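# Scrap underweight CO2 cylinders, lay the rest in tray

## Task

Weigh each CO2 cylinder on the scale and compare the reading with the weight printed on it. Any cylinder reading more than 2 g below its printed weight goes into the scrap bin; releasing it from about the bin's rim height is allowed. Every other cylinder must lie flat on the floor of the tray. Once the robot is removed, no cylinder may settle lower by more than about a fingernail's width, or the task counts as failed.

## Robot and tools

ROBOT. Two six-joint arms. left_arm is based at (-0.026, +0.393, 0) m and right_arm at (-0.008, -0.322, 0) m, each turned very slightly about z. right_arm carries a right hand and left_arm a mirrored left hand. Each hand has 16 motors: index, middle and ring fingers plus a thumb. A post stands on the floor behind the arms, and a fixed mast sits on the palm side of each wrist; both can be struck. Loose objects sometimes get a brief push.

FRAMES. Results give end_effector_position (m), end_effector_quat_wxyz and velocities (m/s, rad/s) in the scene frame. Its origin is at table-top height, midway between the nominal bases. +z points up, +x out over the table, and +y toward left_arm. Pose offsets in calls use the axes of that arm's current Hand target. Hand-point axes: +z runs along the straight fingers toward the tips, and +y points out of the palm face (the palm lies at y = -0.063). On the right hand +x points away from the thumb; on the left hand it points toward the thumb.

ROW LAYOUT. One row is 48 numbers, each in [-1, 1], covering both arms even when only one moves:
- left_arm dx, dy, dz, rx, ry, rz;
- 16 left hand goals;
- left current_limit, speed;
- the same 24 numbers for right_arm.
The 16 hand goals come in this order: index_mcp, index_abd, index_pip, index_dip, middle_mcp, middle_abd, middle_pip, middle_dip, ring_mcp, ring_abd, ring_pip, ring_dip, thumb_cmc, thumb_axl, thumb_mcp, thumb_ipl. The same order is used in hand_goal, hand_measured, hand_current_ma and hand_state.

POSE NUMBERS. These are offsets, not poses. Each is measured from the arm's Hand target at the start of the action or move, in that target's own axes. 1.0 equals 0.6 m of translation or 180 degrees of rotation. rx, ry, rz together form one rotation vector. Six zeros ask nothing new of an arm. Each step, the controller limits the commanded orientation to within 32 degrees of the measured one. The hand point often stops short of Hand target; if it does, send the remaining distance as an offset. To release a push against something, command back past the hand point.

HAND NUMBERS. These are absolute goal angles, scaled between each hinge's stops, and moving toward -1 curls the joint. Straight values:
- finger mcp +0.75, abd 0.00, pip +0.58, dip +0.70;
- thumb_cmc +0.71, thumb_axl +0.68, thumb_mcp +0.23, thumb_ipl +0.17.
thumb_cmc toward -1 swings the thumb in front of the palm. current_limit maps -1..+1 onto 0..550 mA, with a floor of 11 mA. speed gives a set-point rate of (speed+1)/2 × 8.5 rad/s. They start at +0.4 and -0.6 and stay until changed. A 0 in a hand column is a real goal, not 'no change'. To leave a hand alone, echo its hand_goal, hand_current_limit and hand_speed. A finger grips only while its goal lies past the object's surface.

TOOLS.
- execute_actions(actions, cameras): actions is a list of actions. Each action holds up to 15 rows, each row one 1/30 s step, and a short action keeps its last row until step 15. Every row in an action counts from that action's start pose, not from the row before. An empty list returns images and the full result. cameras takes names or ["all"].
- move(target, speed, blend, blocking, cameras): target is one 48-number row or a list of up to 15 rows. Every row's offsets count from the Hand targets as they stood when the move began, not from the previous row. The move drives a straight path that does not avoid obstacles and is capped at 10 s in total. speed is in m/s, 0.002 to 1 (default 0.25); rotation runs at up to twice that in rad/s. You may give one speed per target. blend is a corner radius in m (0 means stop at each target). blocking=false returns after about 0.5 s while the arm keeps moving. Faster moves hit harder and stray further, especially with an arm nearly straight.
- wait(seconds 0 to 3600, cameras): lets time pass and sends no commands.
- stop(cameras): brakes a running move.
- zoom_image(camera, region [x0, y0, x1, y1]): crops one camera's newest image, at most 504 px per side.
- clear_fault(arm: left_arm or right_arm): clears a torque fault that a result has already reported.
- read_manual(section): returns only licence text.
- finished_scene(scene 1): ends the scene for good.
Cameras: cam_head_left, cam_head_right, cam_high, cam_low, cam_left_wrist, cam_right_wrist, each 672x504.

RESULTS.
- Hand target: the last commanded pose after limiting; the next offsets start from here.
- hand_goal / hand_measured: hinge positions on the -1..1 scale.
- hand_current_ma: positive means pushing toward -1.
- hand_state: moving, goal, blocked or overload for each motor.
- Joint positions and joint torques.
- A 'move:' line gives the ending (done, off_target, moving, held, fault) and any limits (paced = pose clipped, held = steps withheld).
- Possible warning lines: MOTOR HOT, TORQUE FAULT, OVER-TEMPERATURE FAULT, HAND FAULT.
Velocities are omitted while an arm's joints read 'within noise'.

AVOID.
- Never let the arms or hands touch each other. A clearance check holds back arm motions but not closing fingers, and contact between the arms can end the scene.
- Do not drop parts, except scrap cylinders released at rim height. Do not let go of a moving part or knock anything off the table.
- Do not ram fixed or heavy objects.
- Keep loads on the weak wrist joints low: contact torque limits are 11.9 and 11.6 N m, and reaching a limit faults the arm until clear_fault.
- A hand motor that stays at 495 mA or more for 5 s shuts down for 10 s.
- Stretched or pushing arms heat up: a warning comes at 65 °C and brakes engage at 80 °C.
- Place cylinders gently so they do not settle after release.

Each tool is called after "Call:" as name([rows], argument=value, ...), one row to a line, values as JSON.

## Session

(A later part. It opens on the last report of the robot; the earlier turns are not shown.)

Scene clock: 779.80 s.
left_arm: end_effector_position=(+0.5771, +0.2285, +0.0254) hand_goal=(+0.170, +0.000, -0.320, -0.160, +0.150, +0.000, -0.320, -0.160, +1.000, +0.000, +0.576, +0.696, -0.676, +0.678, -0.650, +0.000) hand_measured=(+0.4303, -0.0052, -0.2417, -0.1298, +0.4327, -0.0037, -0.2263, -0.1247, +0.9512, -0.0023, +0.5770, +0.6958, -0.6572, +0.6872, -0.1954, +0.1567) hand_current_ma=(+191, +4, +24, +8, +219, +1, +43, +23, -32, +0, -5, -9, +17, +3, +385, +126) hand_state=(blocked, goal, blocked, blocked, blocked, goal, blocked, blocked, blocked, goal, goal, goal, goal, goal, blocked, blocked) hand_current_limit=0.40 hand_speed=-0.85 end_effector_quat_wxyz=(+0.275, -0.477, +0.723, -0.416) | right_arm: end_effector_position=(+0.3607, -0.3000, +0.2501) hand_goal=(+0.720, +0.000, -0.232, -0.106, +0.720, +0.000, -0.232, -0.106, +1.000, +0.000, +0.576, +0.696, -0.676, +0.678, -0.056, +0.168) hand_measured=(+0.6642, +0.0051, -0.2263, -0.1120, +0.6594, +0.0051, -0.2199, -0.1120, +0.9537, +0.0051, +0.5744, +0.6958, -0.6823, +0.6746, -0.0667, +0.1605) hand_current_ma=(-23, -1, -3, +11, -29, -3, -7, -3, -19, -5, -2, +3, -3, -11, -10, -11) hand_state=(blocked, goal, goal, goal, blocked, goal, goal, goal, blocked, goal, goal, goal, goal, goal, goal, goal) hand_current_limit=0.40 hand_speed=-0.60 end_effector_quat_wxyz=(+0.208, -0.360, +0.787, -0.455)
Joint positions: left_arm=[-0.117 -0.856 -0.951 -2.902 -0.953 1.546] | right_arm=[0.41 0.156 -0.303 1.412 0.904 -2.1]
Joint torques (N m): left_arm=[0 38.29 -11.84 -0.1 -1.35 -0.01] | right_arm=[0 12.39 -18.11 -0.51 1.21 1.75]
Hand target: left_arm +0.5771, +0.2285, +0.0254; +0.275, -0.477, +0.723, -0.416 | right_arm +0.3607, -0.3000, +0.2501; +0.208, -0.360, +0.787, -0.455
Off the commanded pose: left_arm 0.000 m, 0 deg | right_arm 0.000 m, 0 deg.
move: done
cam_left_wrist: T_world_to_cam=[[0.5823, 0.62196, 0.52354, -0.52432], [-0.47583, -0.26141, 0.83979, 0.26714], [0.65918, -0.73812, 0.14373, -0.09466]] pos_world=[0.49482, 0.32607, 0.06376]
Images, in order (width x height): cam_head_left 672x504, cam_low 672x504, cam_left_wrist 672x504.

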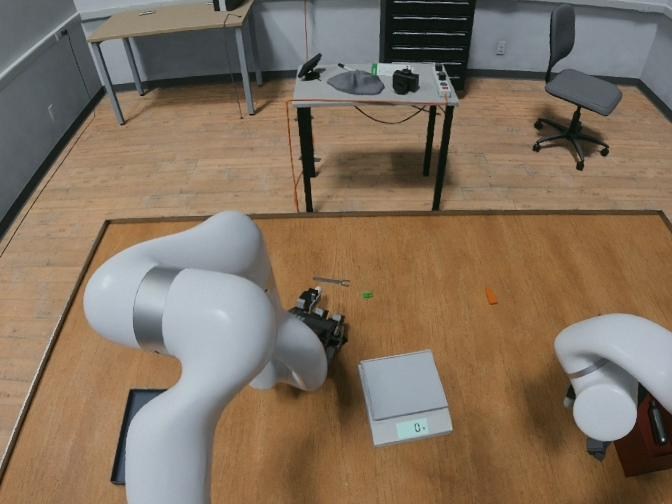

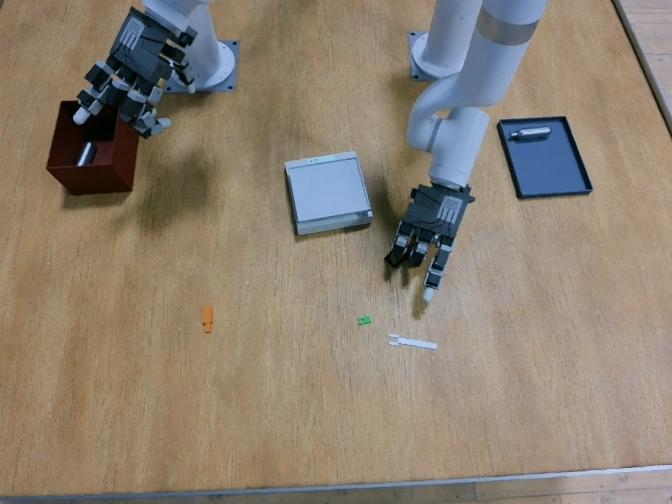

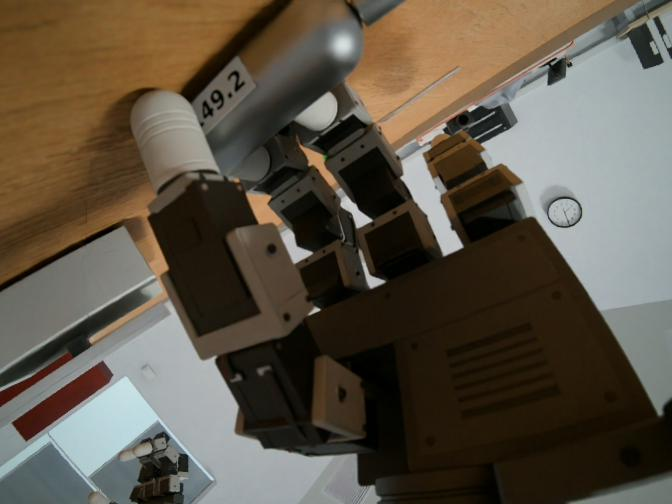

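Call:
move([
  [0,-0.0433,-0.025,0,0,0,0.17,0,-0.32,-0.16,0.15,0,-0.32,-0.16,1,0,0.576,0.696,-0.676,0.678,-0.65,0,0.4,-0.85,0,0,0,0,0,0,0.72,0,-0.232,-0.107,0.72,0,-0.232,-0.107,1,0,0.576,0.696,-0.676,0.678,-0.056,0.168,0.4,-0.6],
  [0,-0.2520,-0.1455,0,0,0,0.17,0,-0.32,-0.16,0.15,0,-0.32,-0.16,1,0,0.576,0.696,-0.676,0.678,-0.65,0,0.4,-0.85,0,0,0,0,0,0,0.72,0,-0.232,-0.107,0.72,0,-0.232,-0.107,1,0,0.576,0.696,-0.676,0.678,-0.056,0.168,0.4,-0.6],
  [0.37813,-0.23847,-0.16893,0,-0.12653,-0.07306,0.17,0,-0.32,-0.16,0.15,0,-0.32,-0.16,1,0,0.576,0.696,-0.676,0.678,-0.65,0,0.4,-0.85,0,0,0,0,0,0,0.72,0,-0.232,-0.107,0.72,0,-0.232,-0.107,1,0,0.576,0.696,-0.676,0.678,-0.056,0.168,0.4,-0.6],
  [0.37813,-0.0862,-0.08101,0,-0.12653,-0.07306,0.17,0,-0.32,-0.16,0.15,0,-0.32,-0.16,1,0,0.576,0.696,-0.676,0.678,-0.65,0,0.4,-0.85,0,0,0,0,0,0,0.72,0,-0.232,-0.107,0.72,0,-0.232,-0.107,1,0,0.576,0.696,-0.676,0.678,-0.056,0.168,0.4,-0.6],
], speed=[0.05,0.15,0.2,0.1], blend=[0.01,0.03,0.02,0], cameras=["cam_head_left","cam_low","cam_high","cam_left_wrist"])

Call:
zoom_image(camera="cam_low", region=[260, 110, 390, 250])

Call:
zoom_image(camera="cam_head_left", region=[350, 350, 460, 450])

Scene clock: 797.50 s.
left_arm: end_effector_position=(+0.4733, +0.0260, +0.0944) hand_goal=(+0.170, +0.000, -0.320, -0.160, +0.150, +0.000, -0.320, -0.160, +1.000, +0.000, +0.576, +0.696, -0.676, +0.678, -0.650, +0.000) hand_measured=(+0.4315, -0.0008, -0.2404, -0.1311, +0.4254, -0.0008, -0.2186, -0.1171, +0.9512, -0.0052, +0.5770, +0.6958, -0.6534, +0.6883, -0.1954, +0.1576) hand_current_ma=(+183, +10, +36, +6, +208, +5, +49, +25, -30, -3, -6, -7, +17, -1, +376, +121) hand_state=(blocked, goal, blocked, blocked, blocked, goal, blocked, blocked, blocked, goal, goal, goal, blocked, goal, blocked, blocked) hand_current_limit=0.40 hand_speed=-0.85 end_effector_quat_wxyz=(-0.363, +0.629, -0.596, +0.342) | right_arm: end_effector_position=(+0.3607, -0.3000, +0.2501) hand_goal=(+0.720, +0.000, -0.232, -0.106, +0.720, +0.000, -0.232, -0.106, +1.000, +0.000, +0.576, +0.696, -0.676, +0.678, -0.056, +0.168) hand_measured=(+0.6642, +0.0051, -0.2276, -0.1120, +0.6594, +0.0051, -0.2199, -0.1120, +0.9537, +0.0051, +0.5731, +0.6958, -0.6810, +0.6756, -0.0677, +0.1605) hand_current_ma=(-21, -3, -2, +7, -30, -6, -7, -14, -19, -7, -6, -4, +2, -11, -16, -3) hand_state=(blocked, goal, goal, goal, blocked, goal, goal, goal, blocked, goal, goal, goal, goal, goal, goal, goal) hand_current_limit=0.40 hand_speed=-0.60 end_effector_quat_wxyz=(+0.208, -0.360, +0.787, -0.455)
Joint positions: left_arm=[-0.727 -0.712 -0.94 -4.109 -0.903 1.79] | right_arm=[0.41 0.156 -0.303 1.412 0.904 -2.1]
Joint torques (N m): left_arm=[0 37.32 -14.46 0.13 -1.31 -2.23] | right_arm=[0 12.39 -18.11 -0.51 1.21 0.01]
Hand target: left_arm +0.4733, +0.0261, +0.0944; -0.363, +0.629, -0.596, +0.342 | right_arm +0.3607, -0.3000, +0.2501; +0.208, -0.360, +0.787, -0.455
Off the commanded pose: left_arm 0.000 m, 0 deg | right_arm 0.000 m, 0 deg.
move: done
cam_left_wrist: T_world_to_cam=[[0.24633, 0.815, 0.5245, -0.22011], [-0.31129, -0.44597, 0.83917, 0.03378], [0.91783, -0.36998, 0.14384, -0.31748]] pos_world=[0.35613, 0.07699, 0.13276]
Images, in order (width x height): cam_head_left 672x504, cam_high 672x504, cam_low 672x504, cam_left_wrist 672x504.

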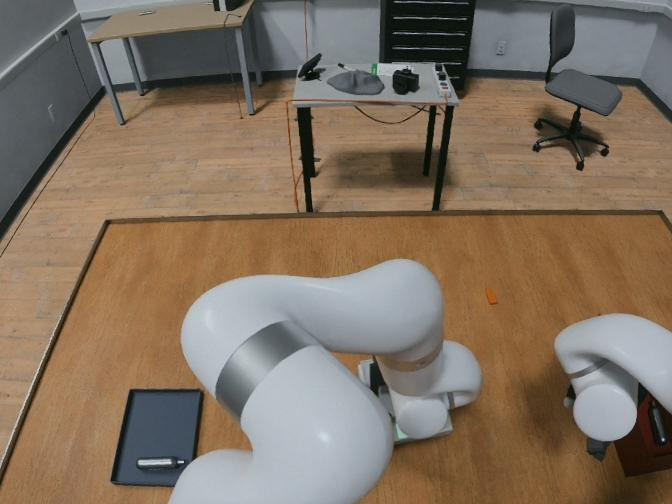

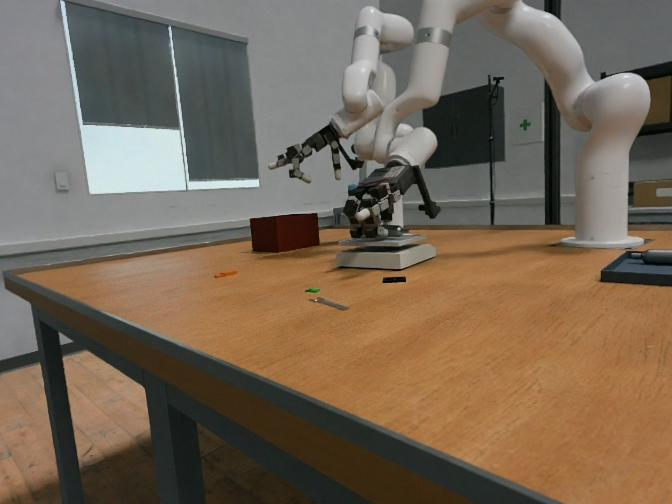

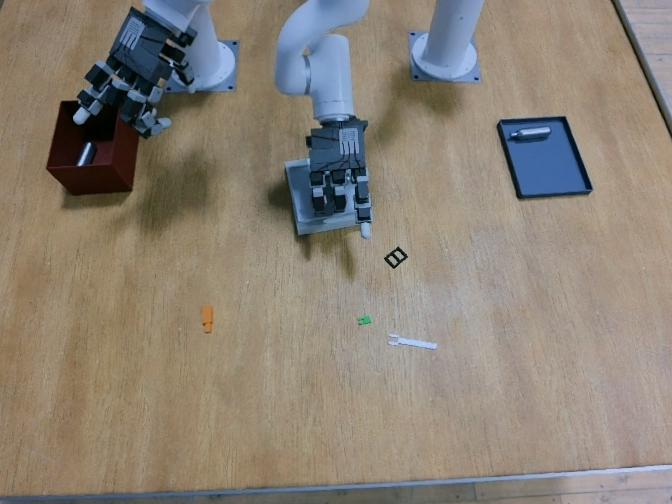

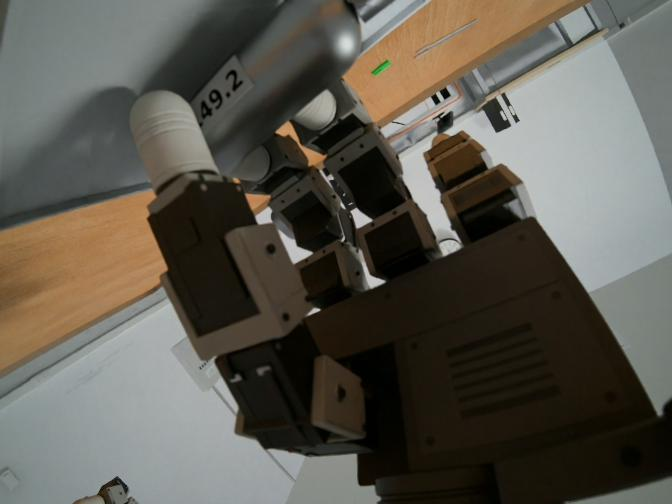

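Scaled by 3.600.

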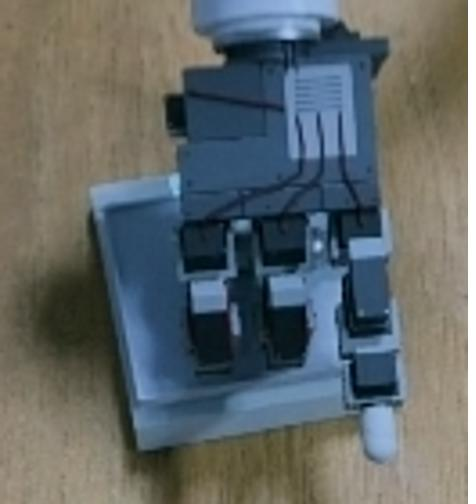

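Scaled by 4.582.

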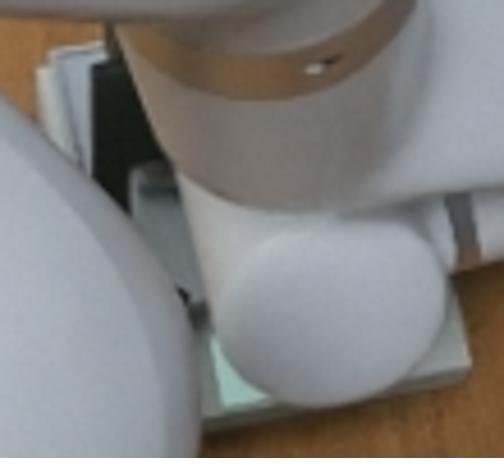

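Call:
execute_actions(actions=[], cameras=["cam_head_right"])

Call:
zoom_image(camera="cam_head_right", region=[350, 350, 460, 450])

Scene clock: 801.17 s.
left_arm: end_effector_position=(+0.4733, +0.0261, +0.0944) hand_goal=(+0.170, +0.000, -0.320, -0.160, +0.150, +0.000, -0.320, -0.160, +1.000, +0.000, +0.576, +0.696, -0.676, +0.678, -0.650, +0.000) hand_measured=(+0.4315, -0.0008, -0.2417, -0.1311, +0.4242, -0.0008, -0.2186, -0.1158, +0.9512, -0.0052, +0.5770, +0.6958, -0.6547, +0.6883, -0.1954, +0.1567) hand_current_ma=(+192, +8, +34, +10, +207, +3, +45, +19, -25, +5, -10, +1, +20, +5, +372, +120) hand_state=(blocked, goal, blocked, blocked, blocked, goal, blocked, blocked, blocked, goal, goal, goal, blocked, goal, blocked, blocked) hand_current_limit=0.40 hand_speed=-0.85 end_effector_quat_wxyz=(-0.363, +0.629, -0.596, +0.342) | right_arm: end_effector_position=(+0.3607, -0.3000, +0.2501) hand_goal=(+0.720, +0.000, -0.232, -0.106, +0.720, +0.000, -0.232, -0.106, +1.000, +0.000, +0.576, +0.696, -0.676, +0.678, -0.056, +0.168) hand_measured=(+0.6642, +0.0051, -0.2276, -0.1132, +0.6594, +0.0065, -0.2186, -0.1120, +0.9537, +0.0051, +0.5744, +0.6958, -0.6823, +0.6756, -0.0677, +0.1605) hand_current_ma=(-20, -7, -4, +2, -29, -1, -2, -9, -22, -4, -2, +4, +5, -6, -13, -5) hand_state=(blocked, goal, goal, goal, blocked, goal, goal, goal, blocked, goal, goal, goal, goal, goal, goal, goal) hand_current_limit=0.40 hand_speed=-0.60 end_effector_quat_wxyz=(+0.208, -0.360, +0.787, -0.455)
Joint positions: left_arm=[-0.727 -0.712 -0.94 -4.109 -0.903 1.79] | right_arm=[0.41 0.156 -0.303 1.412 0.904 -2.1]
Joint velocities: within noise
Joint torques (N m): left_arm=[0 37.32 -14.46 0.13 -1.31 0] | right_arm=[0 12.39 -18.11 -0.51 1.21 0.01]
Hand target: left_arm +0.4733, +0.0261, +0.0944; -0.363, +0.629, -0.596, +0.342 | right_arm +0.3607, -0.3000, +0.2501; +0.208, -0.360, +0.787, -0.455
Off the commanded pose: left_arm 0.000 m, 0 deg | right_arm 0.000 m, 0 deg.
Images, in order (width x height): cam_head_right 672x504.

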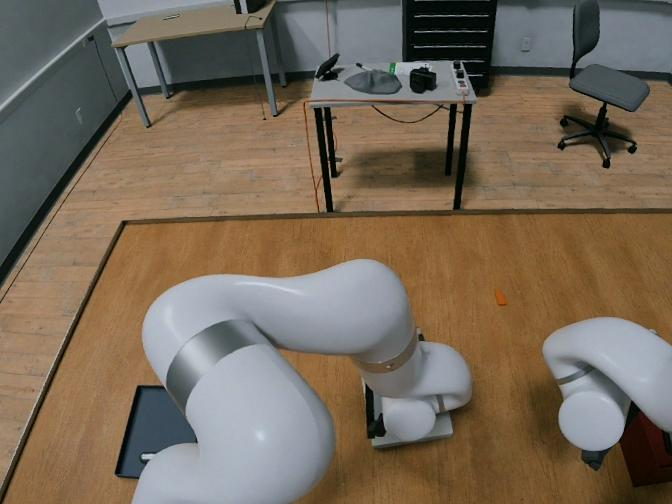

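Scaled by 4.582.

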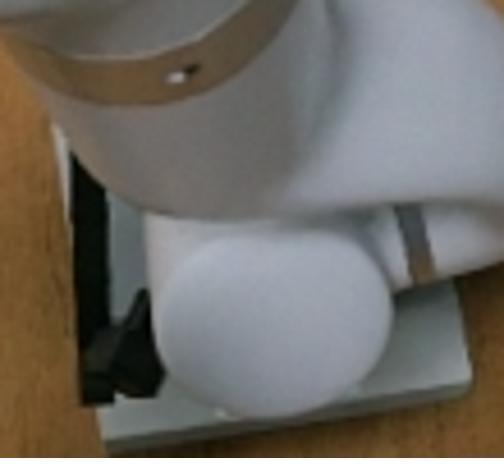

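Call:
move(target=[0,0.00707,0.00408,0,0,0,0.17,0,-0.32,-0.16,0.15,0,-0.32,-0.16,1,0,0.576,0.696,-0.676,0.678,-0.65,0,0.4,-0.85,0,0,0,0,0,0,0.72,0,-0.232,-0.107,0.72,0,-0.232,-0.107,1,0,0.576,0.696,-0.676,0.678,-0.056,0.168,0.4,-0.6], speed=0.02, cameras=["cam_head_left"])

Call:
zoom_image(camera="cam_head_left", region=[370, 390, 450, 450])

Call:
move(target=[0,0.00144,0.00083,0,0,0,0.17,0,-0.32,-0.16,0.15,0,-0.32,-0.16,1,0,0.576,0.696,-0.676,0.678,-0.65,0,0.4,-0.85,0,0,0,0,0,0,0.72,0,-0.232,-0.107,0.72,0,-0.232,-0.107,1,0,0.576,0.696,-0.676,0.678,-0.056,0.168,0.4,-0.6], speed=0.02, cameras=["cam_head_left"])

Call:
zoom_image(camera="cam_head_left", region=[370, 390, 450, 450])

Scene clock: 807.63 s.
left_arm: end_effector_position=(+0.4733, +0.0261, +0.0895) hand_goal=(+0.170, +0.000, -0.320, -0.160, +0.150, +0.000, -0.320, -0.160, +1.000, +0.000, +0.576, +0.696, -0.676, +0.678, -0.650, +0.000) hand_measured=(+0.4303, -0.0008, -0.2417, -0.1311, +0.4254, -0.0008, -0.2199, -0.1171, +0.9512, -0.0052, +0.5757, +0.6958, -0.6547, +0.6883, -0.1944, +0.1567) hand_current_ma=(+191, +13, +30, +5, +204, +9, +53, +23, -31, -1, -16, -14, +20, +6, +382, +124) hand_state=(blocked, goal, blocked, blocked, blocked, goal, blocked, blocked, blocked, goal, goal, goal, blocked, goal, blocked, blocked) hand_current_limit=0.40 hand_speed=-0.85 end_effector_quat_wxyz=(-0.363, +0.629, -0.596, +0.342) | right_arm: end_effector_position=(+0.3607, -0.3000, +0.2501) hand_goal=(+0.720, +0.000, -0.232, -0.106, +0.720, +0.000, -0.232, -0.106, +1.000, +0.000, +0.576, +0.696, -0.676, +0.678, -0.056, +0.168) hand_measured=(+0.6642, +0.0051, -0.2276, -0.1132, +0.6594, +0.0051, -0.2199, -0.1132, +0.9537, +0.0051, +0.5744, +0.6958, -0.6823, +0.6746, -0.0667, +0.1605) hand_current_ma=(-21, -5, +8, +9, -28, -13, -3, -5, -16, +1, -2, +2, -2, -12, -16, +6) hand_state=(blocked, goal, goal, goal, blocked, goal, goal, goal, blocked, goal, goal, goal, goal, goal, goal, goal) hand_current_limit=0.40 hand_speed=-0.60 end_effector_quat_wxyz=(+0.208, -0.360, +0.787, -0.455)
Joint positions: left_arm=[-0.727 -0.723 -0.943 -4.103 -0.908 1.782] | right_arm=[0.41 0.156 -0.303 1.412 0.904 -2.1]
Joint torques (N m): left_arm=[0 37.48 -14.32 0.12 -1.32 0] | right_arm=[0 12.39 -18.11 -0.51 1.21 0.01]
Hand target: left_arm +0.4733, +0.0261, +0.0895; -0.363, +0.629, -0.596, +0.342 | right_arm +0.3607, -0.3000, +0.2501; +0.208, -0.360, +0.787, -0.455
Off the commanded pose: left_arm 0.000 m, 0 deg | right_arm 0.000 m, 0 deg.
move: done

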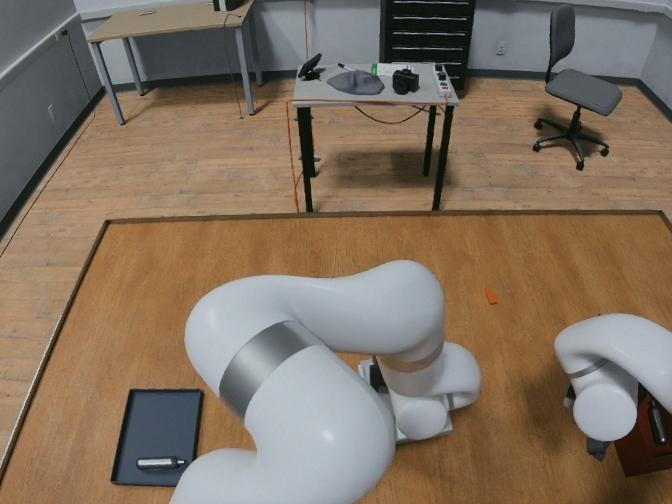

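Scaled by 6.300.

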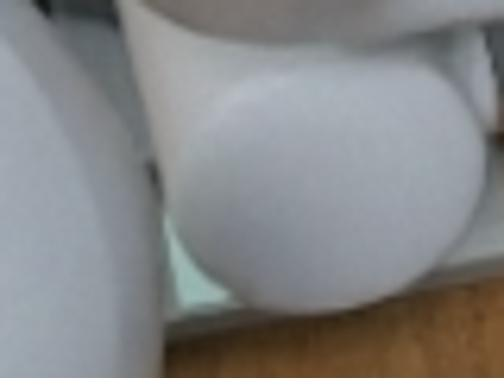

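Scene clock: 808.13 s.
left_arm: end_effector_position=(+0.4733, +0.0261, +0.0885) hand_goal=(+0.170, +0.000, -0.320, -0.160, +0.150, +0.000, -0.320, -0.160, +1.000, +0.000, +0.576, +0.696, -0.676, +0.678, -0.650, +0.000) hand_measured=(+0.4315, -0.0008, -0.2417, -0.1311, +0.4242, -0.0023, -0.2186, -0.1158, +0.9512, -0.0052, +0.5770, +0.6958, -0.6547, +0.6883, -0.1954, +0.1567) hand_current_ma=(+190, +8, +37, -1, +206, +8, +52, +23, -31, -7, -7, -13, +13, +0, +380, +128) hand_state=(blocked, goal, blocked, blocked, blocked, goal, blocked, blocked, blocked, goal, goal, goal, blocked, goal, blocked, blocked) hand_current_limit=0.40 hand_speed=-0.85 end_effector_quat_wxyz=(-0.363, +0.629, -0.596, +0.342) | right_arm: end_effector_position=(+0.3607, -0.3000, +0.2501) hand_goal=(+0.720, +0.000, -0.232, -0.106, +0.720, +0.000, -0.232, -0.106, +1.000, +0.000, +0.576, +0.696, -0.676, +0.678, -0.056, +0.168) hand_measured=(+0.6642, +0.0051, -0.2263, -0.1132, +0.6594, +0.0051, -0.2186, -0.1120, +0.9537, +0.0051, +0.5744, +0.6971, -0.6810, +0.6756, -0.0677, +0.1605) hand_current_ma=(-22, -3, +5, +13, -25, -9, -5, -6, -20, -2, +2, -3, -1, -10, -12, -5) hand_state=(blocked, goal, goal, goal, blocked, goal, goal, goal, blocked, goal, goal, goal, goal, goal, goal, goal) hand_current_limit=0.40 hand_speed=-0.60 end_effector_quat_wxyz=(+0.208, -0.360, +0.787, -0.455)
Joint positions: left_arm=[-0.727 -0.725 -0.944 -4.102 -0.909 1.78] | right_arm=[0.41 0.156 -0.303 1.412 0.904 -2.1]
Joint torques (N m): left_arm=[0 37.51 -14.29 0.12 -1.32 0] | right_arm=[0 12.39 -18.11 -0.51 1.21 0.01]
Hand target: left_arm +0.4733, +0.0261, +0.0885; -0.363, +0.629, -0.596, +0.342 | right_arm +0.3607, -0.3000, +0.2501; +0.208, -0.360, +0.787, -0.455
Off the commanded pose: left_arm 0.000 m, 0 deg | right_arm 0.000 m, 0 deg.
move: done

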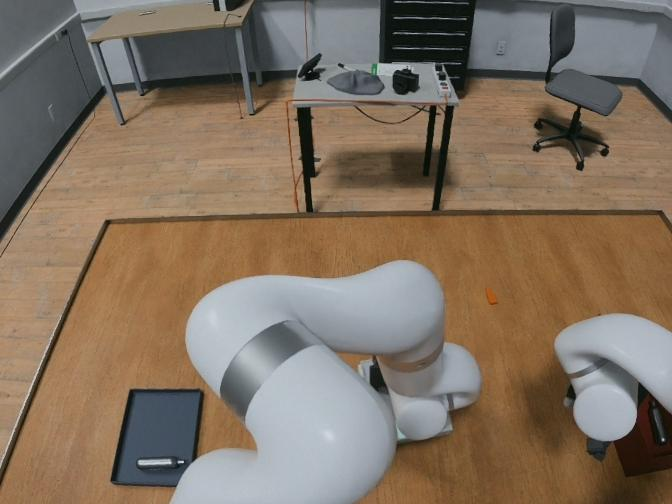

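Scaled by 6.300.

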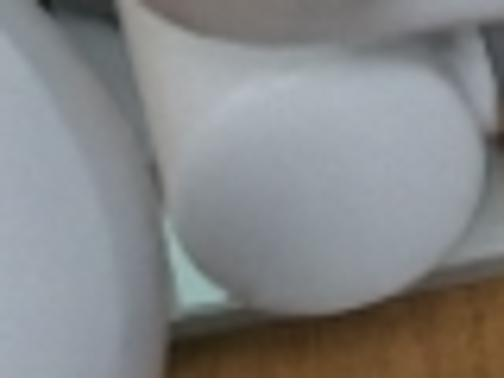

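Call:
execute_actions(actions=[], cameras=["cam_high","cam_left_wrist"])

Call:
zoom_image(camera="cam_high", region=[330, 180, 450, 280])

Scene clock: 813.43 s.
left_arm: end_effector_position=(+0.4733, +0.0261, +0.0885) hand_goal=(+0.170, +0.000, -0.320, -0.160, +0.150, +0.000, -0.320, -0.160, +1.000, +0.000, +0.576, +0.696, -0.676, +0.678, -0.650, +0.000) hand_measured=(+0.4315, -0.0008, -0.2417, -0.1311, +0.4254, -0.0008, -0.2199, -0.1158, +0.9512, -0.0052, +0.5770, +0.6958, -0.6534, +0.6872, -0.1954, +0.1567) hand_current_ma=(+191, -3, +30, +8, +210, +3, +56, +23, -34, +0, -5, -10, +16, +1, +383, +125) hand_state=(blocked, goal, blocked, blocked, blocked, goal, blocked, blocked, blocked, goal, goal, goal, blocked, goal, blocked, blocked) hand_current_limit=0.40 hand_speed=-0.85 end_effector_quat_wxyz=(-0.363, +0.629, -0.596, +0.342) | right_arm: end_effector_position=(+0.3607, -0.3000, +0.2501) hand_goal=(+0.720, +0.000, -0.232, -0.106, +0.720, +0.000, -0.232, -0.106, +1.000, +0.000, +0.576, +0.696, -0.676, +0.678, -0.056, +0.168) hand_measured=(+0.6642, +0.0051, -0.2263, -0.1132, +0.6594, +0.0051, -0.2199, -0.1120, +0.9537, +0.0051, +0.5744, +0.6958, -0.6810, +0.6756, -0.0677, +0.1595) hand_current_ma=(-23, -12, -5, +7, -37, -9, +4, -5, -19, -9, +0, -7, +3, -8, -17, -11) hand_state=(blocked, goal, goal, goal, blocked, goal, goal, goal, blocked, goal, goal, goal, goal, goal, goal, goal) hand_current_limit=0.40 hand_speed=-0.60 end_effector_quat_wxyz=(+0.208, -0.360, +0.787, -0.455)
Joint positions: left_arm=[-0.727 -0.725 -0.944 -4.102 -0.909 1.78] | right_arm=[0.41 0.156 -0.303 1.412 0.904 -2.1]
Joint velocities: within noise
Joint torques (N m): left_arm=[0 37.51 -14.29 0.12 -1.32 0] | right_arm=[0 12.39 -18.11 -0.51 1.21 0.01]
Hand target: left_arm +0.4733, +0.0261, +0.0885; -0.363, +0.629, -0.596, +0.342 | right_arm +0.3607, -0.3000, +0.2501; +0.208, -0.360, +0.787, -0.455
Off the commanded pose: left_arm 0.000 m, 0 deg | right_arm 0.000 m, 0 deg.
camera_calibration:
cam_left_wrist: T_world_to_cam=[[0.24621, 0.815, 0.52455, -0.21698], [-0.31124, -0.44606, 0.83914, 0.03873], [0.91788, -0.36986, 0.14384, -0.31666]] pos_world=[0.35613, 0.07699, 0.12686]
Images, in order (width x height): cam_high 672x504, cam_left_wrist 672x504.

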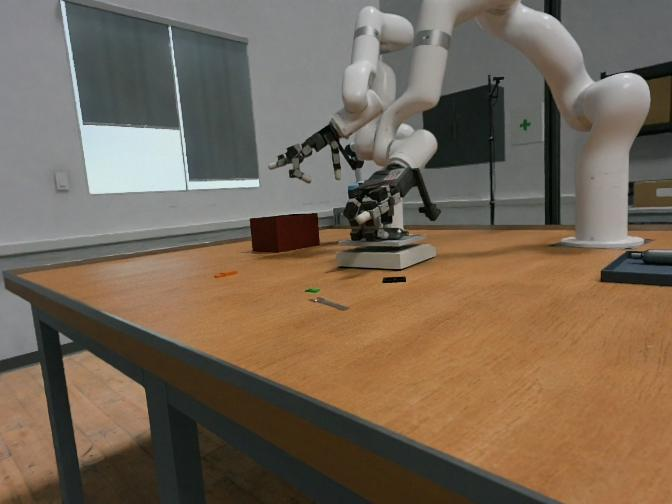

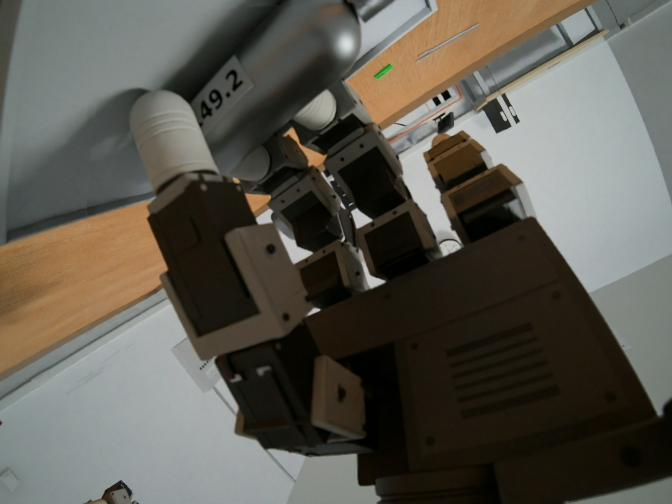

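Scaled by 4.200.

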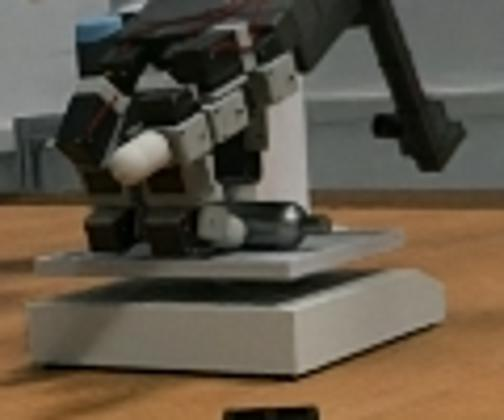

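Call:
move(target=[0,0.00087,0.0005,0,0,0,0.17,0,-0.32,-0.16,0.15,0,-0.32,-0.16,1,0,0.576,0.696,-0.676,0.678,-0.65,0,0.4,-0.85,0,0,0,0,0,0,0.72,0,-0.232,-0.107,0.72,0,-0.232,-0.107,1,0,0.576,0.696,-0.676,0.678,-0.056,0.168,0.4,-0.6], speed=0.02)

Call:
move(target=[0,0.00087,0.0005,0,0,0,0.17,0,-0.32,-0.16,0.15,0,-0.32,-0.16,1,0,0.576,0.696,-0.676,0.678,-0.65,0,0.4,-0.85,0,0,0,0,0,0,0.72,0,-0.232,-0.107,0.72,0,-0.232,-0.107,1,0,0.576,0.696,-0.676,0.678,-0.056,0.168,0.4,-0.6], speed=0.02)

Scene clock: 817.93 s.
left_arm: end_effector_position=(+0.4733, +0.0261, +0.0879) hand_goal=(+0.170, +0.000, -0.320, -0.160, +0.150, +0.000, -0.320, -0.160, +1.000, +0.000, +0.576, +0.696, -0.676, +0.678, -0.650, +0.000) hand_measured=(+0.4315, -0.0008, -0.2391, -0.1311, +0.4254, -0.0008, -0.2199, -0.1158, +0.9512, -0.0066, +0.5770, +0.6958, -0.6547, +0.6883, -0.1944, +0.1567) hand_current_ma=(+187, -2, +34, +6, +201, +6, +51, +26, -28, -5, -13, -8, +20, +2, +381, +128) hand_state=(blocked, goal, blocked, blocked, blocked, goal, blocked, blocked, blocked, goal, goal, goal, blocked, goal, blocked, blocked) hand_current_limit=0.40 hand_speed=-0.85 end_effector_quat_wxyz=(-0.363, +0.629, -0.596, +0.342) | right_arm: end_effector_position=(+0.3607, -0.3000, +0.2501) hand_goal=(+0.720, +0.000, -0.232, -0.106, +0.720, +0.000, -0.232, -0.106, +1.000, +0.000, +0.576, +0.696, -0.676, +0.678, -0.056, +0.168) hand_measured=(+0.6642, +0.0051, -0.2263, -0.1120, +0.6594, +0.0051, -0.2186, -0.1132, +0.9537, +0.0051, +0.5744, +0.6958, -0.6810, +0.6746, -0.0677, +0.1605) hand_current_ma=(-24, -4, +0, +3, -28, -1, -2, -10, -13, -8, -5, -11, -5, -14, -13, -4) hand_state=(blocked, goal, goal, goal, blocked, goal, goal, goal, blocked, goal, goal, goal, goal, goal, goal, goal) hand_current_limit=0.40 hand_speed=-0.60 end_effector_quat_wxyz=(+0.208, -0.360, +0.787, -0.455)
Joint positions: left_arm=[-0.727 -0.726 -0.944 -4.102 -0.91 1.779] | right_arm=[0.41 0.156 -0.303 1.412 0.904 -2.1]
Joint torques (N m): left_arm=[0 37.53 -14.28 0.12 -6.64 0] | right_arm=[0 12.39 -18.11 -0.51 1.21 0.01]
Hand target: left_arm +0.4733, +0.0261, +0.0879; -0.363, +0.629, -0.596, +0.342 | right_arm +0.3607, -0.3000, +0.2501; +0.208, -0.360, +0.787, -0.455
Off the commanded pose: left_arm 0.000 m, 0 deg | right_arm 0.000 m, 0 deg.
move: done

Scene clock: 818.43 s.
left_arm: end_effector_position=(+0.4733, +0.0261, +0.0873) hand_goal=(+0.170, +0.000, -0.320, -0.160, +0.150, +0.000, -0.320, -0.160, +1.000, +0.000, +0.576, +0.696, -0.676, +0.678, -0.650, +0.000) hand_measured=(+0.4303, -0.0008, -0.2391, -0.1336, +0.4254, -0.0008, -0.2199, -0.1196, +0.9512, -0.0052, +0.5770, +0.6958, -0.6534, +0.6883, -0.1954, +0.1567) hand_current_ma=(+190, +7, +31, +1, +203, +9, +51, +18, -28, -4, -11, -8, +15, -3, +379, +120) hand_state=(blocked, goal, blocked, blocked, blocked, goal, blocked, blocked, blocked, goal, goal, goal, blocked, goal, blocked, blocked) hand_current_limit=0.40 hand_speed=-0.85 end_effector_quat_wxyz=(-0.363, +0.629, -0.596, +0.342) | right_arm: end_effector_position=(+0.3607, -0.3000, +0.2501) hand_goal=(+0.720, +0.000, -0.232, -0.106, +0.720, +0.000, -0.232, -0.106, +1.000, +0.000, +0.576, +0.696, -0.676, +0.678, -0.056, +0.168) hand_measured=(+0.6642, +0.0065, -0.2263, -0.1132, +0.6594, +0.0051, -0.2186, -0.1120, +0.9537, +0.0036, +0.5744, +0.6958, -0.6810, +0.6756, -0.0677, +0.1605) hand_current_ma=(-24, -10, +2, +8, -27, -6, -3, -11, -10, +0, -5, -5, +7, -13, -12, -1) hand_state=(blocked, goal, goal, goal, blocked, goal, goal, goal, blocked, goal, goal, goal, goal, goal, goal, goal) hand_current_limit=0.40 hand_speed=-0.60 end_effector_quat_wxyz=(+0.208, -0.360, +0.787, -0.455)
Joint positions: left_arm=[-0.727 -0.728 -0.944 -4.101 -0.91 1.778] | right_arm=[0.41 0.156 -0.303 1.412 0.904 -2.1]
Joint torques (N m): left_arm=[0 37.55 -14.26 0.12 -1.32 0] | right_arm=[0 12.39 -18.11 -0.51 1.21 0.01]
Hand target: left_arm +0.4733, +0.0261, +0.0873; -0.363, +0.629, -0.596, +0.342 | right_arm +0.3607, -0.3000, +0.2501; +0.208, -0.360, +0.787, -0.455
Off the commanded pose: left_arm 0.000 m, 0 deg | right_arm 0.000 m, 0 deg.
move: done

Call:
move([
  [0,0.0001,0,0,0,0,0.36,0,-0.24,-0.13,0.34,0,-0.24,-0.13,1,0,0.576,0.696,-0.676,0.678,-0.3,0.12,0.4,-0.92,0,0,0,0,0,0,0.72,0,-0.232,-0.107,0.72,0,-0.232,-0.107,1,0,0.576,0.696,-0.676,0.678,-0.056,0.168,0.4,-0.6],
  [0,0.0001,0,0,0,0,0.49,0,-0.232,-0.107,0.47,0,-0.232,-0.107,1,0,0.576,0.696,-0.676,0.678,-0.16,0.168,0.4,-0.95,0,0,0,0,0,0,0.72,0,-0.232,-0.107,0.72,0,-0.232,-0.107,1,0,0.576,0.696,-0.676,0.678,-0.056,0.168,0.4,-0.6],
  [0,0.0001,0,0,0,0,0.68,0,-0.232,-0.107,0.68,0,-0.232,-0.107,1,0,0.576,0.696,-0.676,0.678,-0.08,0.168,0.4,-0.9,0,0,0,0,0,0,0.72,0,-0.232,-0.107,0.72,0,-0.232,-0.107,1,0,0.576,0.696,-0.676,0.678,-0.056,0.168,0.4,-0.6],
], speed=0.05, cameras=["cam_left_wrist"])

Call:
move([
  [0,-0.0433,-0.025,0,0,0,0.68,0,-0.232,-0.107,0.68,0,-0.232,-0.107,1,0,0.576,0.696,-0.676,0.678,-0.08,0.168,0.4,-0.9,0,0,0,0,0,0,0.72,0,-0.232,-0.107,0.72,0,-0.232,-0.107,1,0,0.576,0.696,-0.676,0.678,-0.056,0.168,0.4,-0.6],
  [0,-0.1627,-0.0939,0,0,0,0.68,0,-0.232,-0.107,0.68,0,-0.232,-0.107,1,0,0.576,0.696,-0.676,0.678,-0.08,0.168,0.4,-0.9,0,0,0,0,0,0,0.72,0,-0.232,-0.107,0.72,0,-0.232,-0.107,1,0,0.576,0.696,-0.676,0.678,-0.056,0.168,0.4,-0.6],
  [-0.42757,-0.2748,-0.23293,0,0,0,0.72,0,-0.232,-0.107,0.72,0,-0.232,-0.107,1,0,0.576,0.696,-0.676,0.678,-0.056,0.168,0.4,-0.6,0,0,0,0,0,0,0.72,0,-0.232,-0.107,0.72,0,-0.232,-0.107,1,0,0.576,0.696,-0.676,0.678,-0.056,0.168,0.4,-0.6],
], speed=[0.05,0.15,0.25], blend=[0.01,0.03,0], cameras=["cam_head_left","cam_low"])

Call:
zoom_image(camera="cam_head_left", region=[380, 400, 460, 450])

Call:
zoom_image(camera="cam_low", region=[260, 110, 390, 250])

Scene clock: 830.00 s.
left_arm: end_effector_position=(+0.4732, +0.0261, +0.0873) hand_goal=(+0.680, +0.000, -0.232, -0.106, +0.680, +0.000, -0.232, -0.106, +1.000, +0.000, +0.576, +0.696, -0.676, +0.678, -0.080, +0.168) hand_measured=(+0.5919, +0.0007, -0.2327, -0.1209, +0.5907, +0.0007, -0.2237, -0.1222, +0.9512, -0.0052, +0.5770, +0.6958, -0.6572, +0.6872, -0.0905, +0.1795) hand_current_ma=(-42, +9, -7, -11, -39, +1, -3, -3, -28, -1, -8, -11, +9, +3, -12, -6) hand_state=(blocked, goal, goal, goal, blocked, goal, goal, goal, blocked, goal, goal, goal, goal, goal, goal, goal) hand_current_limit=0.40 hand_speed=-0.90 end_effector_quat_wxyz=(-0.363, +0.629, -0.596, +0.342) | right_arm: end_effector_position=(+0.3607, -0.3000, +0.2501) hand_goal=(+0.720, +0.000, -0.232, -0.106, +0.720, +0.000, -0.232, -0.106, +1.000, +0.000, +0.576, +0.696, -0.676, +0.678, -0.056, +0.168) hand_measured=(+0.6642, +0.0051, -0.2276, -0.1132, +0.6606, +0.0051, -0.2186, -0.1120, +0.9537, +0.0051, +0.5744, +0.6958, -0.6810, +0.6756, -0.0677, +0.1605) hand_current_ma=(-19, -8, +1, +3, -32, -2, -2, -10, -21, -2, -8, -1, -6, -11, -17, -6) hand_state=(blocked, goal, goal, goal, blocked, goal, goal, goal, blocked, goal, goal, goal, goal, goal, goal, goal) hand_current_limit=0.40 hand_speed=-0.60 end_effector_quat_wxyz=(+0.208, -0.360, +0.787, -0.455)
Joint positions: left_arm=[-0.727 -0.728 -0.944 -4.101 -0.91 1.777] | right_arm=[0.41 0.156 -0.303 1.412 0.904 -2.1]
Joint torques (N m): left_arm=[0 37.56 -14.27 0.12 -1.33 0] | right_arm=[0 12.39 -18.11 -0.51 1.21 0.01]
Hand target: left_arm +0.4732, +0.0261, +0.0873; -0.363, +0.629, -0.596, +0.342 | right_arm +0.3607, -0.3000, +0.2501; +0.208, -0.360, +0.787, -0.455
Off the commanded pose: left_arm 0.000 m, 0 deg | right_arm 0.000 m, 0 deg.
move: done
cam_left_wrist: T_world_to_cam=[[0.24621, 0.815, 0.52455, -0.2163], [-0.31124, -0.44606, 0.83914, 0.03982], [0.91788, -0.36986, 0.14384, -0.31647]] pos_world=[0.35613, 0.07699, 0.12556]

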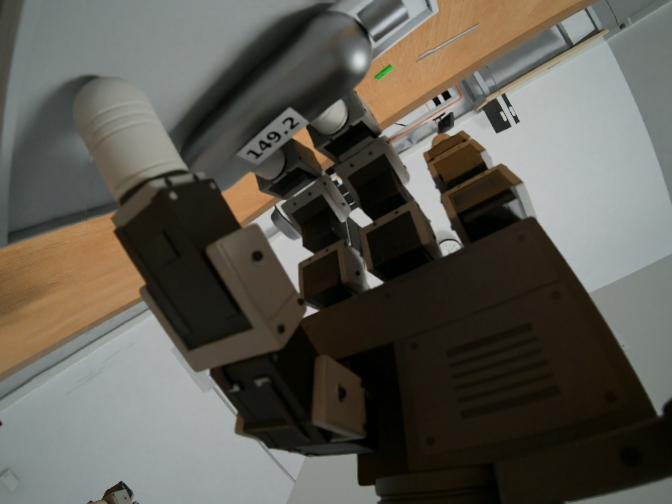

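Scene clock: 833.23 s.
left_arm: end_effector_position=(+0.4209, +0.2797, +0.3004) hand_goal=(+0.720, +0.000, -0.232, -0.106, +0.720, +0.000, -0.232, -0.106, +1.000, +0.000, +0.576, +0.696, -0.676, +0.678, -0.056, +0.168) hand_measured=(+0.6401, -0.0052, -0.2301, -0.1158, +0.6437, -0.0037, -0.2237, -0.1209, +0.9512, -0.0066, +0.5770, +0.6958, -0.6634, +0.6862, -0.0687, +0.1795) hand_current_ma=(-42, +8, -7, -9, -31, +5, +1, -9, -26, +1, -8, -11, +16, +5, -11, -8) hand_state=(blocked, goal, goal, goal, blocked, goal, goal, goal, blocked, goal, goal, goal, goal, goal, goal, goal) hand_current_limit=0.40 hand_speed=-0.60 end_effector_quat_wxyz=(-0.363, +0.629, -0.596, +0.342) | right_arm: end_effector_position=(+0.3607, -0.3000, +0.2501) hand_goal=(+0.720, +0.000, -0.232, -0.106, +0.720, +0.000, -0.232, -0.106, +1.000, +0.000, +0.576, +0.696, -0.676, +0.678, -0.056, +0.168) hand_measured=(+0.6642, +0.0065, -0.2263, -0.1120, +0.6594, +0.0051, -0.2186, -0.1120, +0.9537, +0.0051, +0.5744, +0.6958, -0.6810, +0.6756, -0.0677, +0.1614) hand_current_ma=(-18, -2, +6, +7, -36, +4, -1, -3, -14, -7, -2, +0, -1, -7, -19, -2) hand_state=(blocked, goal, goal, goal, blocked, goal, goal, goal, blocked, goal, goal, goal, goal, goal, goal, goal) hand_current_limit=0.40 hand_speed=-0.60 end_effector_quat_wxyz=(+0.208, -0.360, +0.787, -0.455)
Joint positions: left_arm=[-0.259 0.13 -0.472 -3.84 -0.517 2.007] | right_arm=[0.41 0.156 -0.303 1.412 0.904 -2.1]
Joint torques (N m): left_arm=[0 14.96 -19.46 -0.05 -1.24 0] | right_arm=[0 12.39 -18.11 -0.51 1.21 0.01]
Hand target: left_arm +0.4209, +0.2797, +0.3004; -0.363, +0.629, -0.596, +0.342 | right_arm +0.3607, -0.3000, +0.2501; +0.208, -0.360, +0.787, -0.455
Off the commanded pose: left_arm 0.000 m, 0 deg | right_arm 0.000 m, 0 deg.
move: done

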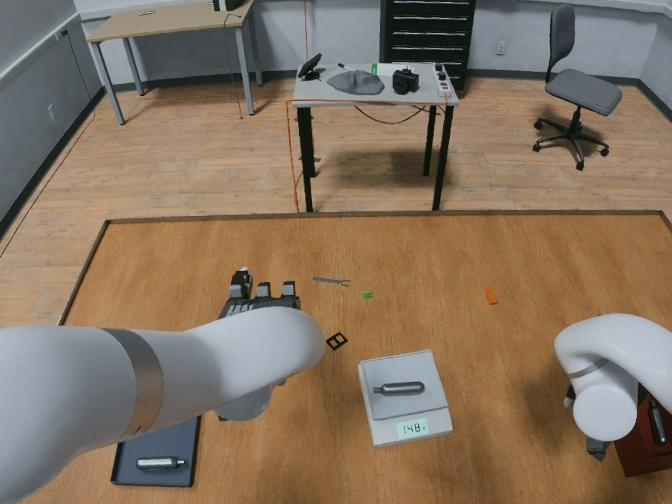

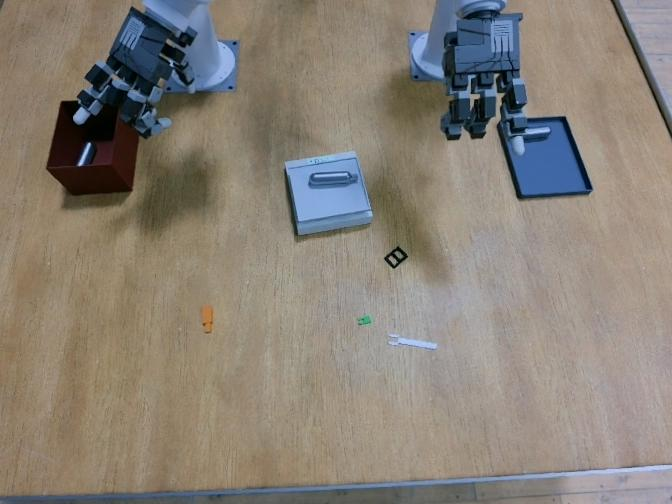

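Scaled by 6.300.

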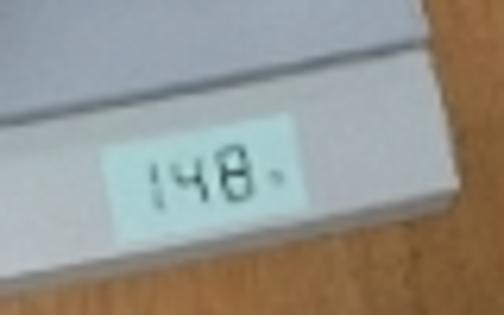

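Scaled by 3.600.

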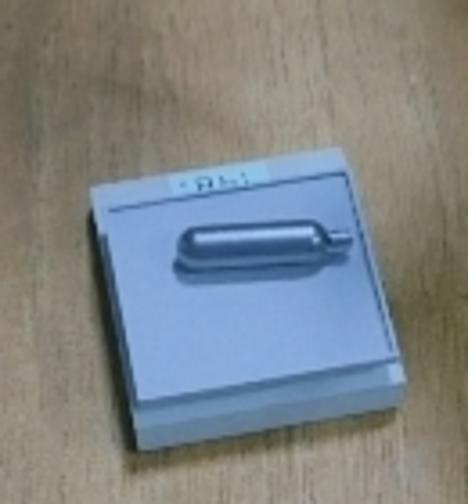

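Call:
zoom_image(camera="cam_head_left", region=[396, 418, 430, 440])

Scaled by 14.824.

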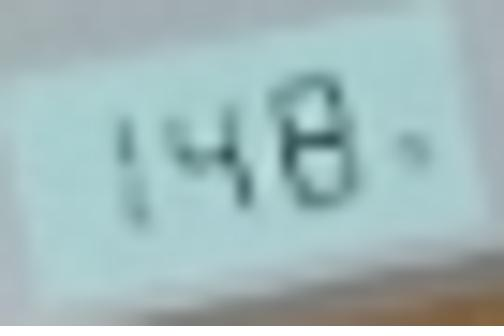

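Call:
execute_actions(actions=[], cameras=["cam_head_left","cam_head_right","cam_low"])

Call:
zoom_image(camera="cam_head_left", region=[350, 345, 460, 455])

Call:
zoom_image(camera="cam_low", region=[280, 140, 380, 240])

Call:
zoom_image(camera="cam_head_right", region=[350, 345, 460, 455])

Scene clock: 851.17 s.
left_arm: end_effector_position=(+0.4209, +0.2797, +0.3004) hand_goal=(+0.720, +0.000, -0.232, -0.106, +0.720, +0.000, -0.232, -0.106, +1.000, +0.000, +0.576, +0.696, -0.676, +0.678, -0.056, +0.168) hand_measured=(+0.6401, -0.0052, -0.2288, -0.1171, +0.6437, -0.0037, -0.2250, -0.1222, +0.9500, -0.0066, +0.5757, +0.6958, -0.6622, +0.6851, -0.0677, +0.1795) hand_current_ma=(-45, -1, -11, -4, -35, +4, -2, -4, -31, -10, -6, -10, +15, +2, -8, -2) hand_state=(blocked, goal, goal, goal, blocked, goal, goal, goal, blocked, goal, goal, goal, goal, goal, goal, goal) hand_current_limit=0.40 hand_speed=-0.60 end_effector_quat_wxyz=(-0.363, +0.629, -0.596, +0.342) | right_arm: end_effector_position=(+0.3607, -0.3000, +0.2501) hand_goal=(+0.720, +0.000, -0.232, -0.106, +0.720, +0.000, -0.232, -0.106, +1.000, +0.000, +0.576, +0.696, -0.676, +0.678, -0.056, +0.168) hand_measured=(+0.6630, +0.0051, -0.2263, -0.1132, +0.6594, +0.0065, -0.2199, -0.1120, +0.9537, +0.0051, +0.5744, +0.6958, -0.6823, +0.6746, -0.0677, +0.1605) hand_current_ma=(-25, -8, +0, +14, -31, -9, -8, -6, -20, -5, +1, -6, -1, -7, -16, +0) hand_state=(blocked, goal, goal, goal, blocked, goal, goal, goal, blocked, goal, goal, goal, goal, goal, goal, goal) hand_current_limit=0.40 hand_speed=-0.60 end_effector_quat_wxyz=(+0.208, -0.360, +0.787, -0.455)
Joint positions: left_arm=[-0.259 0.13 -0.472 -3.84 -0.517 2.007] | right_arm=[0.41 0.156 -0.303 1.412 0.904 -2.1]
Joint velocities: within noise
Joint torques (N m): left_arm=[0 14.96 -19.46 -0.05 -1.24 0] | right_arm=[0 12.39 -18.11 -0.51 1.21 0.01]
Hand target: left_arm +0.4209, +0.2797, +0.3004; -0.363, +0.629, -0.596, +0.342 | right_arm +0.3607, -0.3000, +0.2501; +0.208, -0.360, +0.787, -0.455
Off the commanded pose: left_arm 0.000 m, 0 deg | right_arm 0.000 m, 0 deg.
Images, in order (width x height): cam_head_left 672x504, cam_head_right 672x504, cam_low 672x504.

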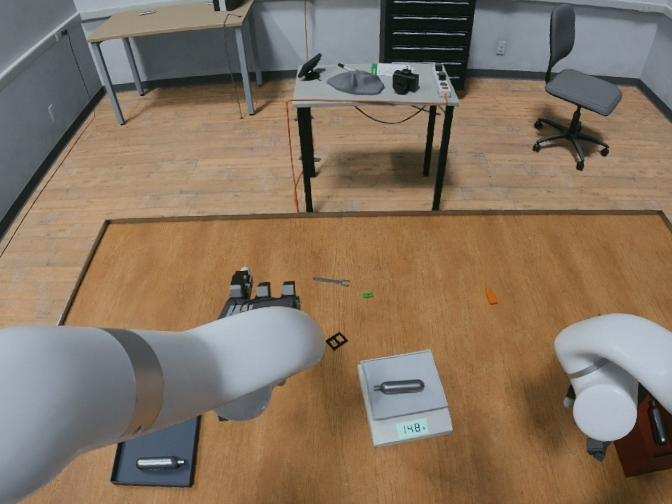

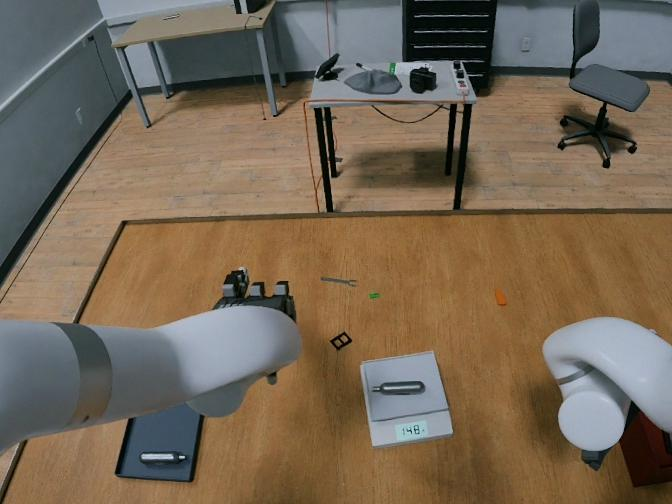

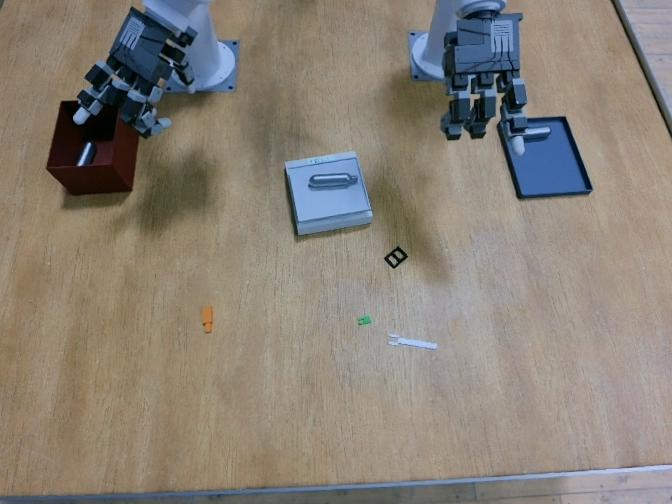

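Scaled by 4.582.

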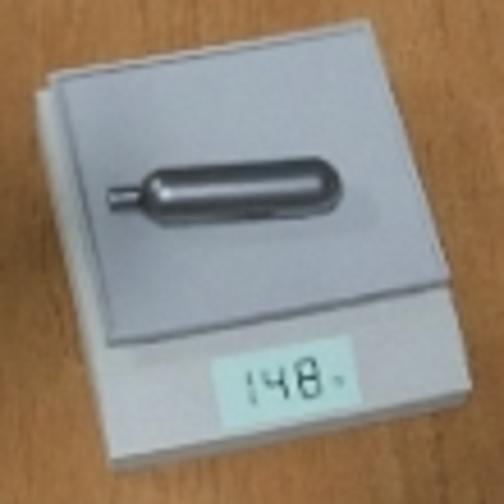

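Scaled by 5.040.

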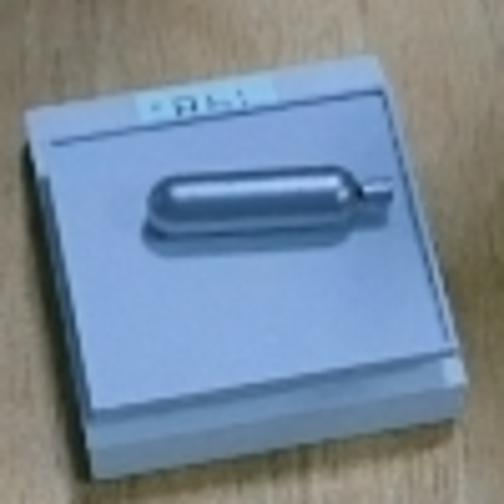

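Scaled by 4.582.

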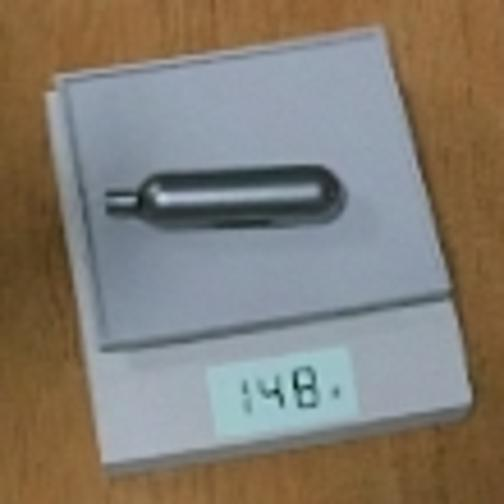

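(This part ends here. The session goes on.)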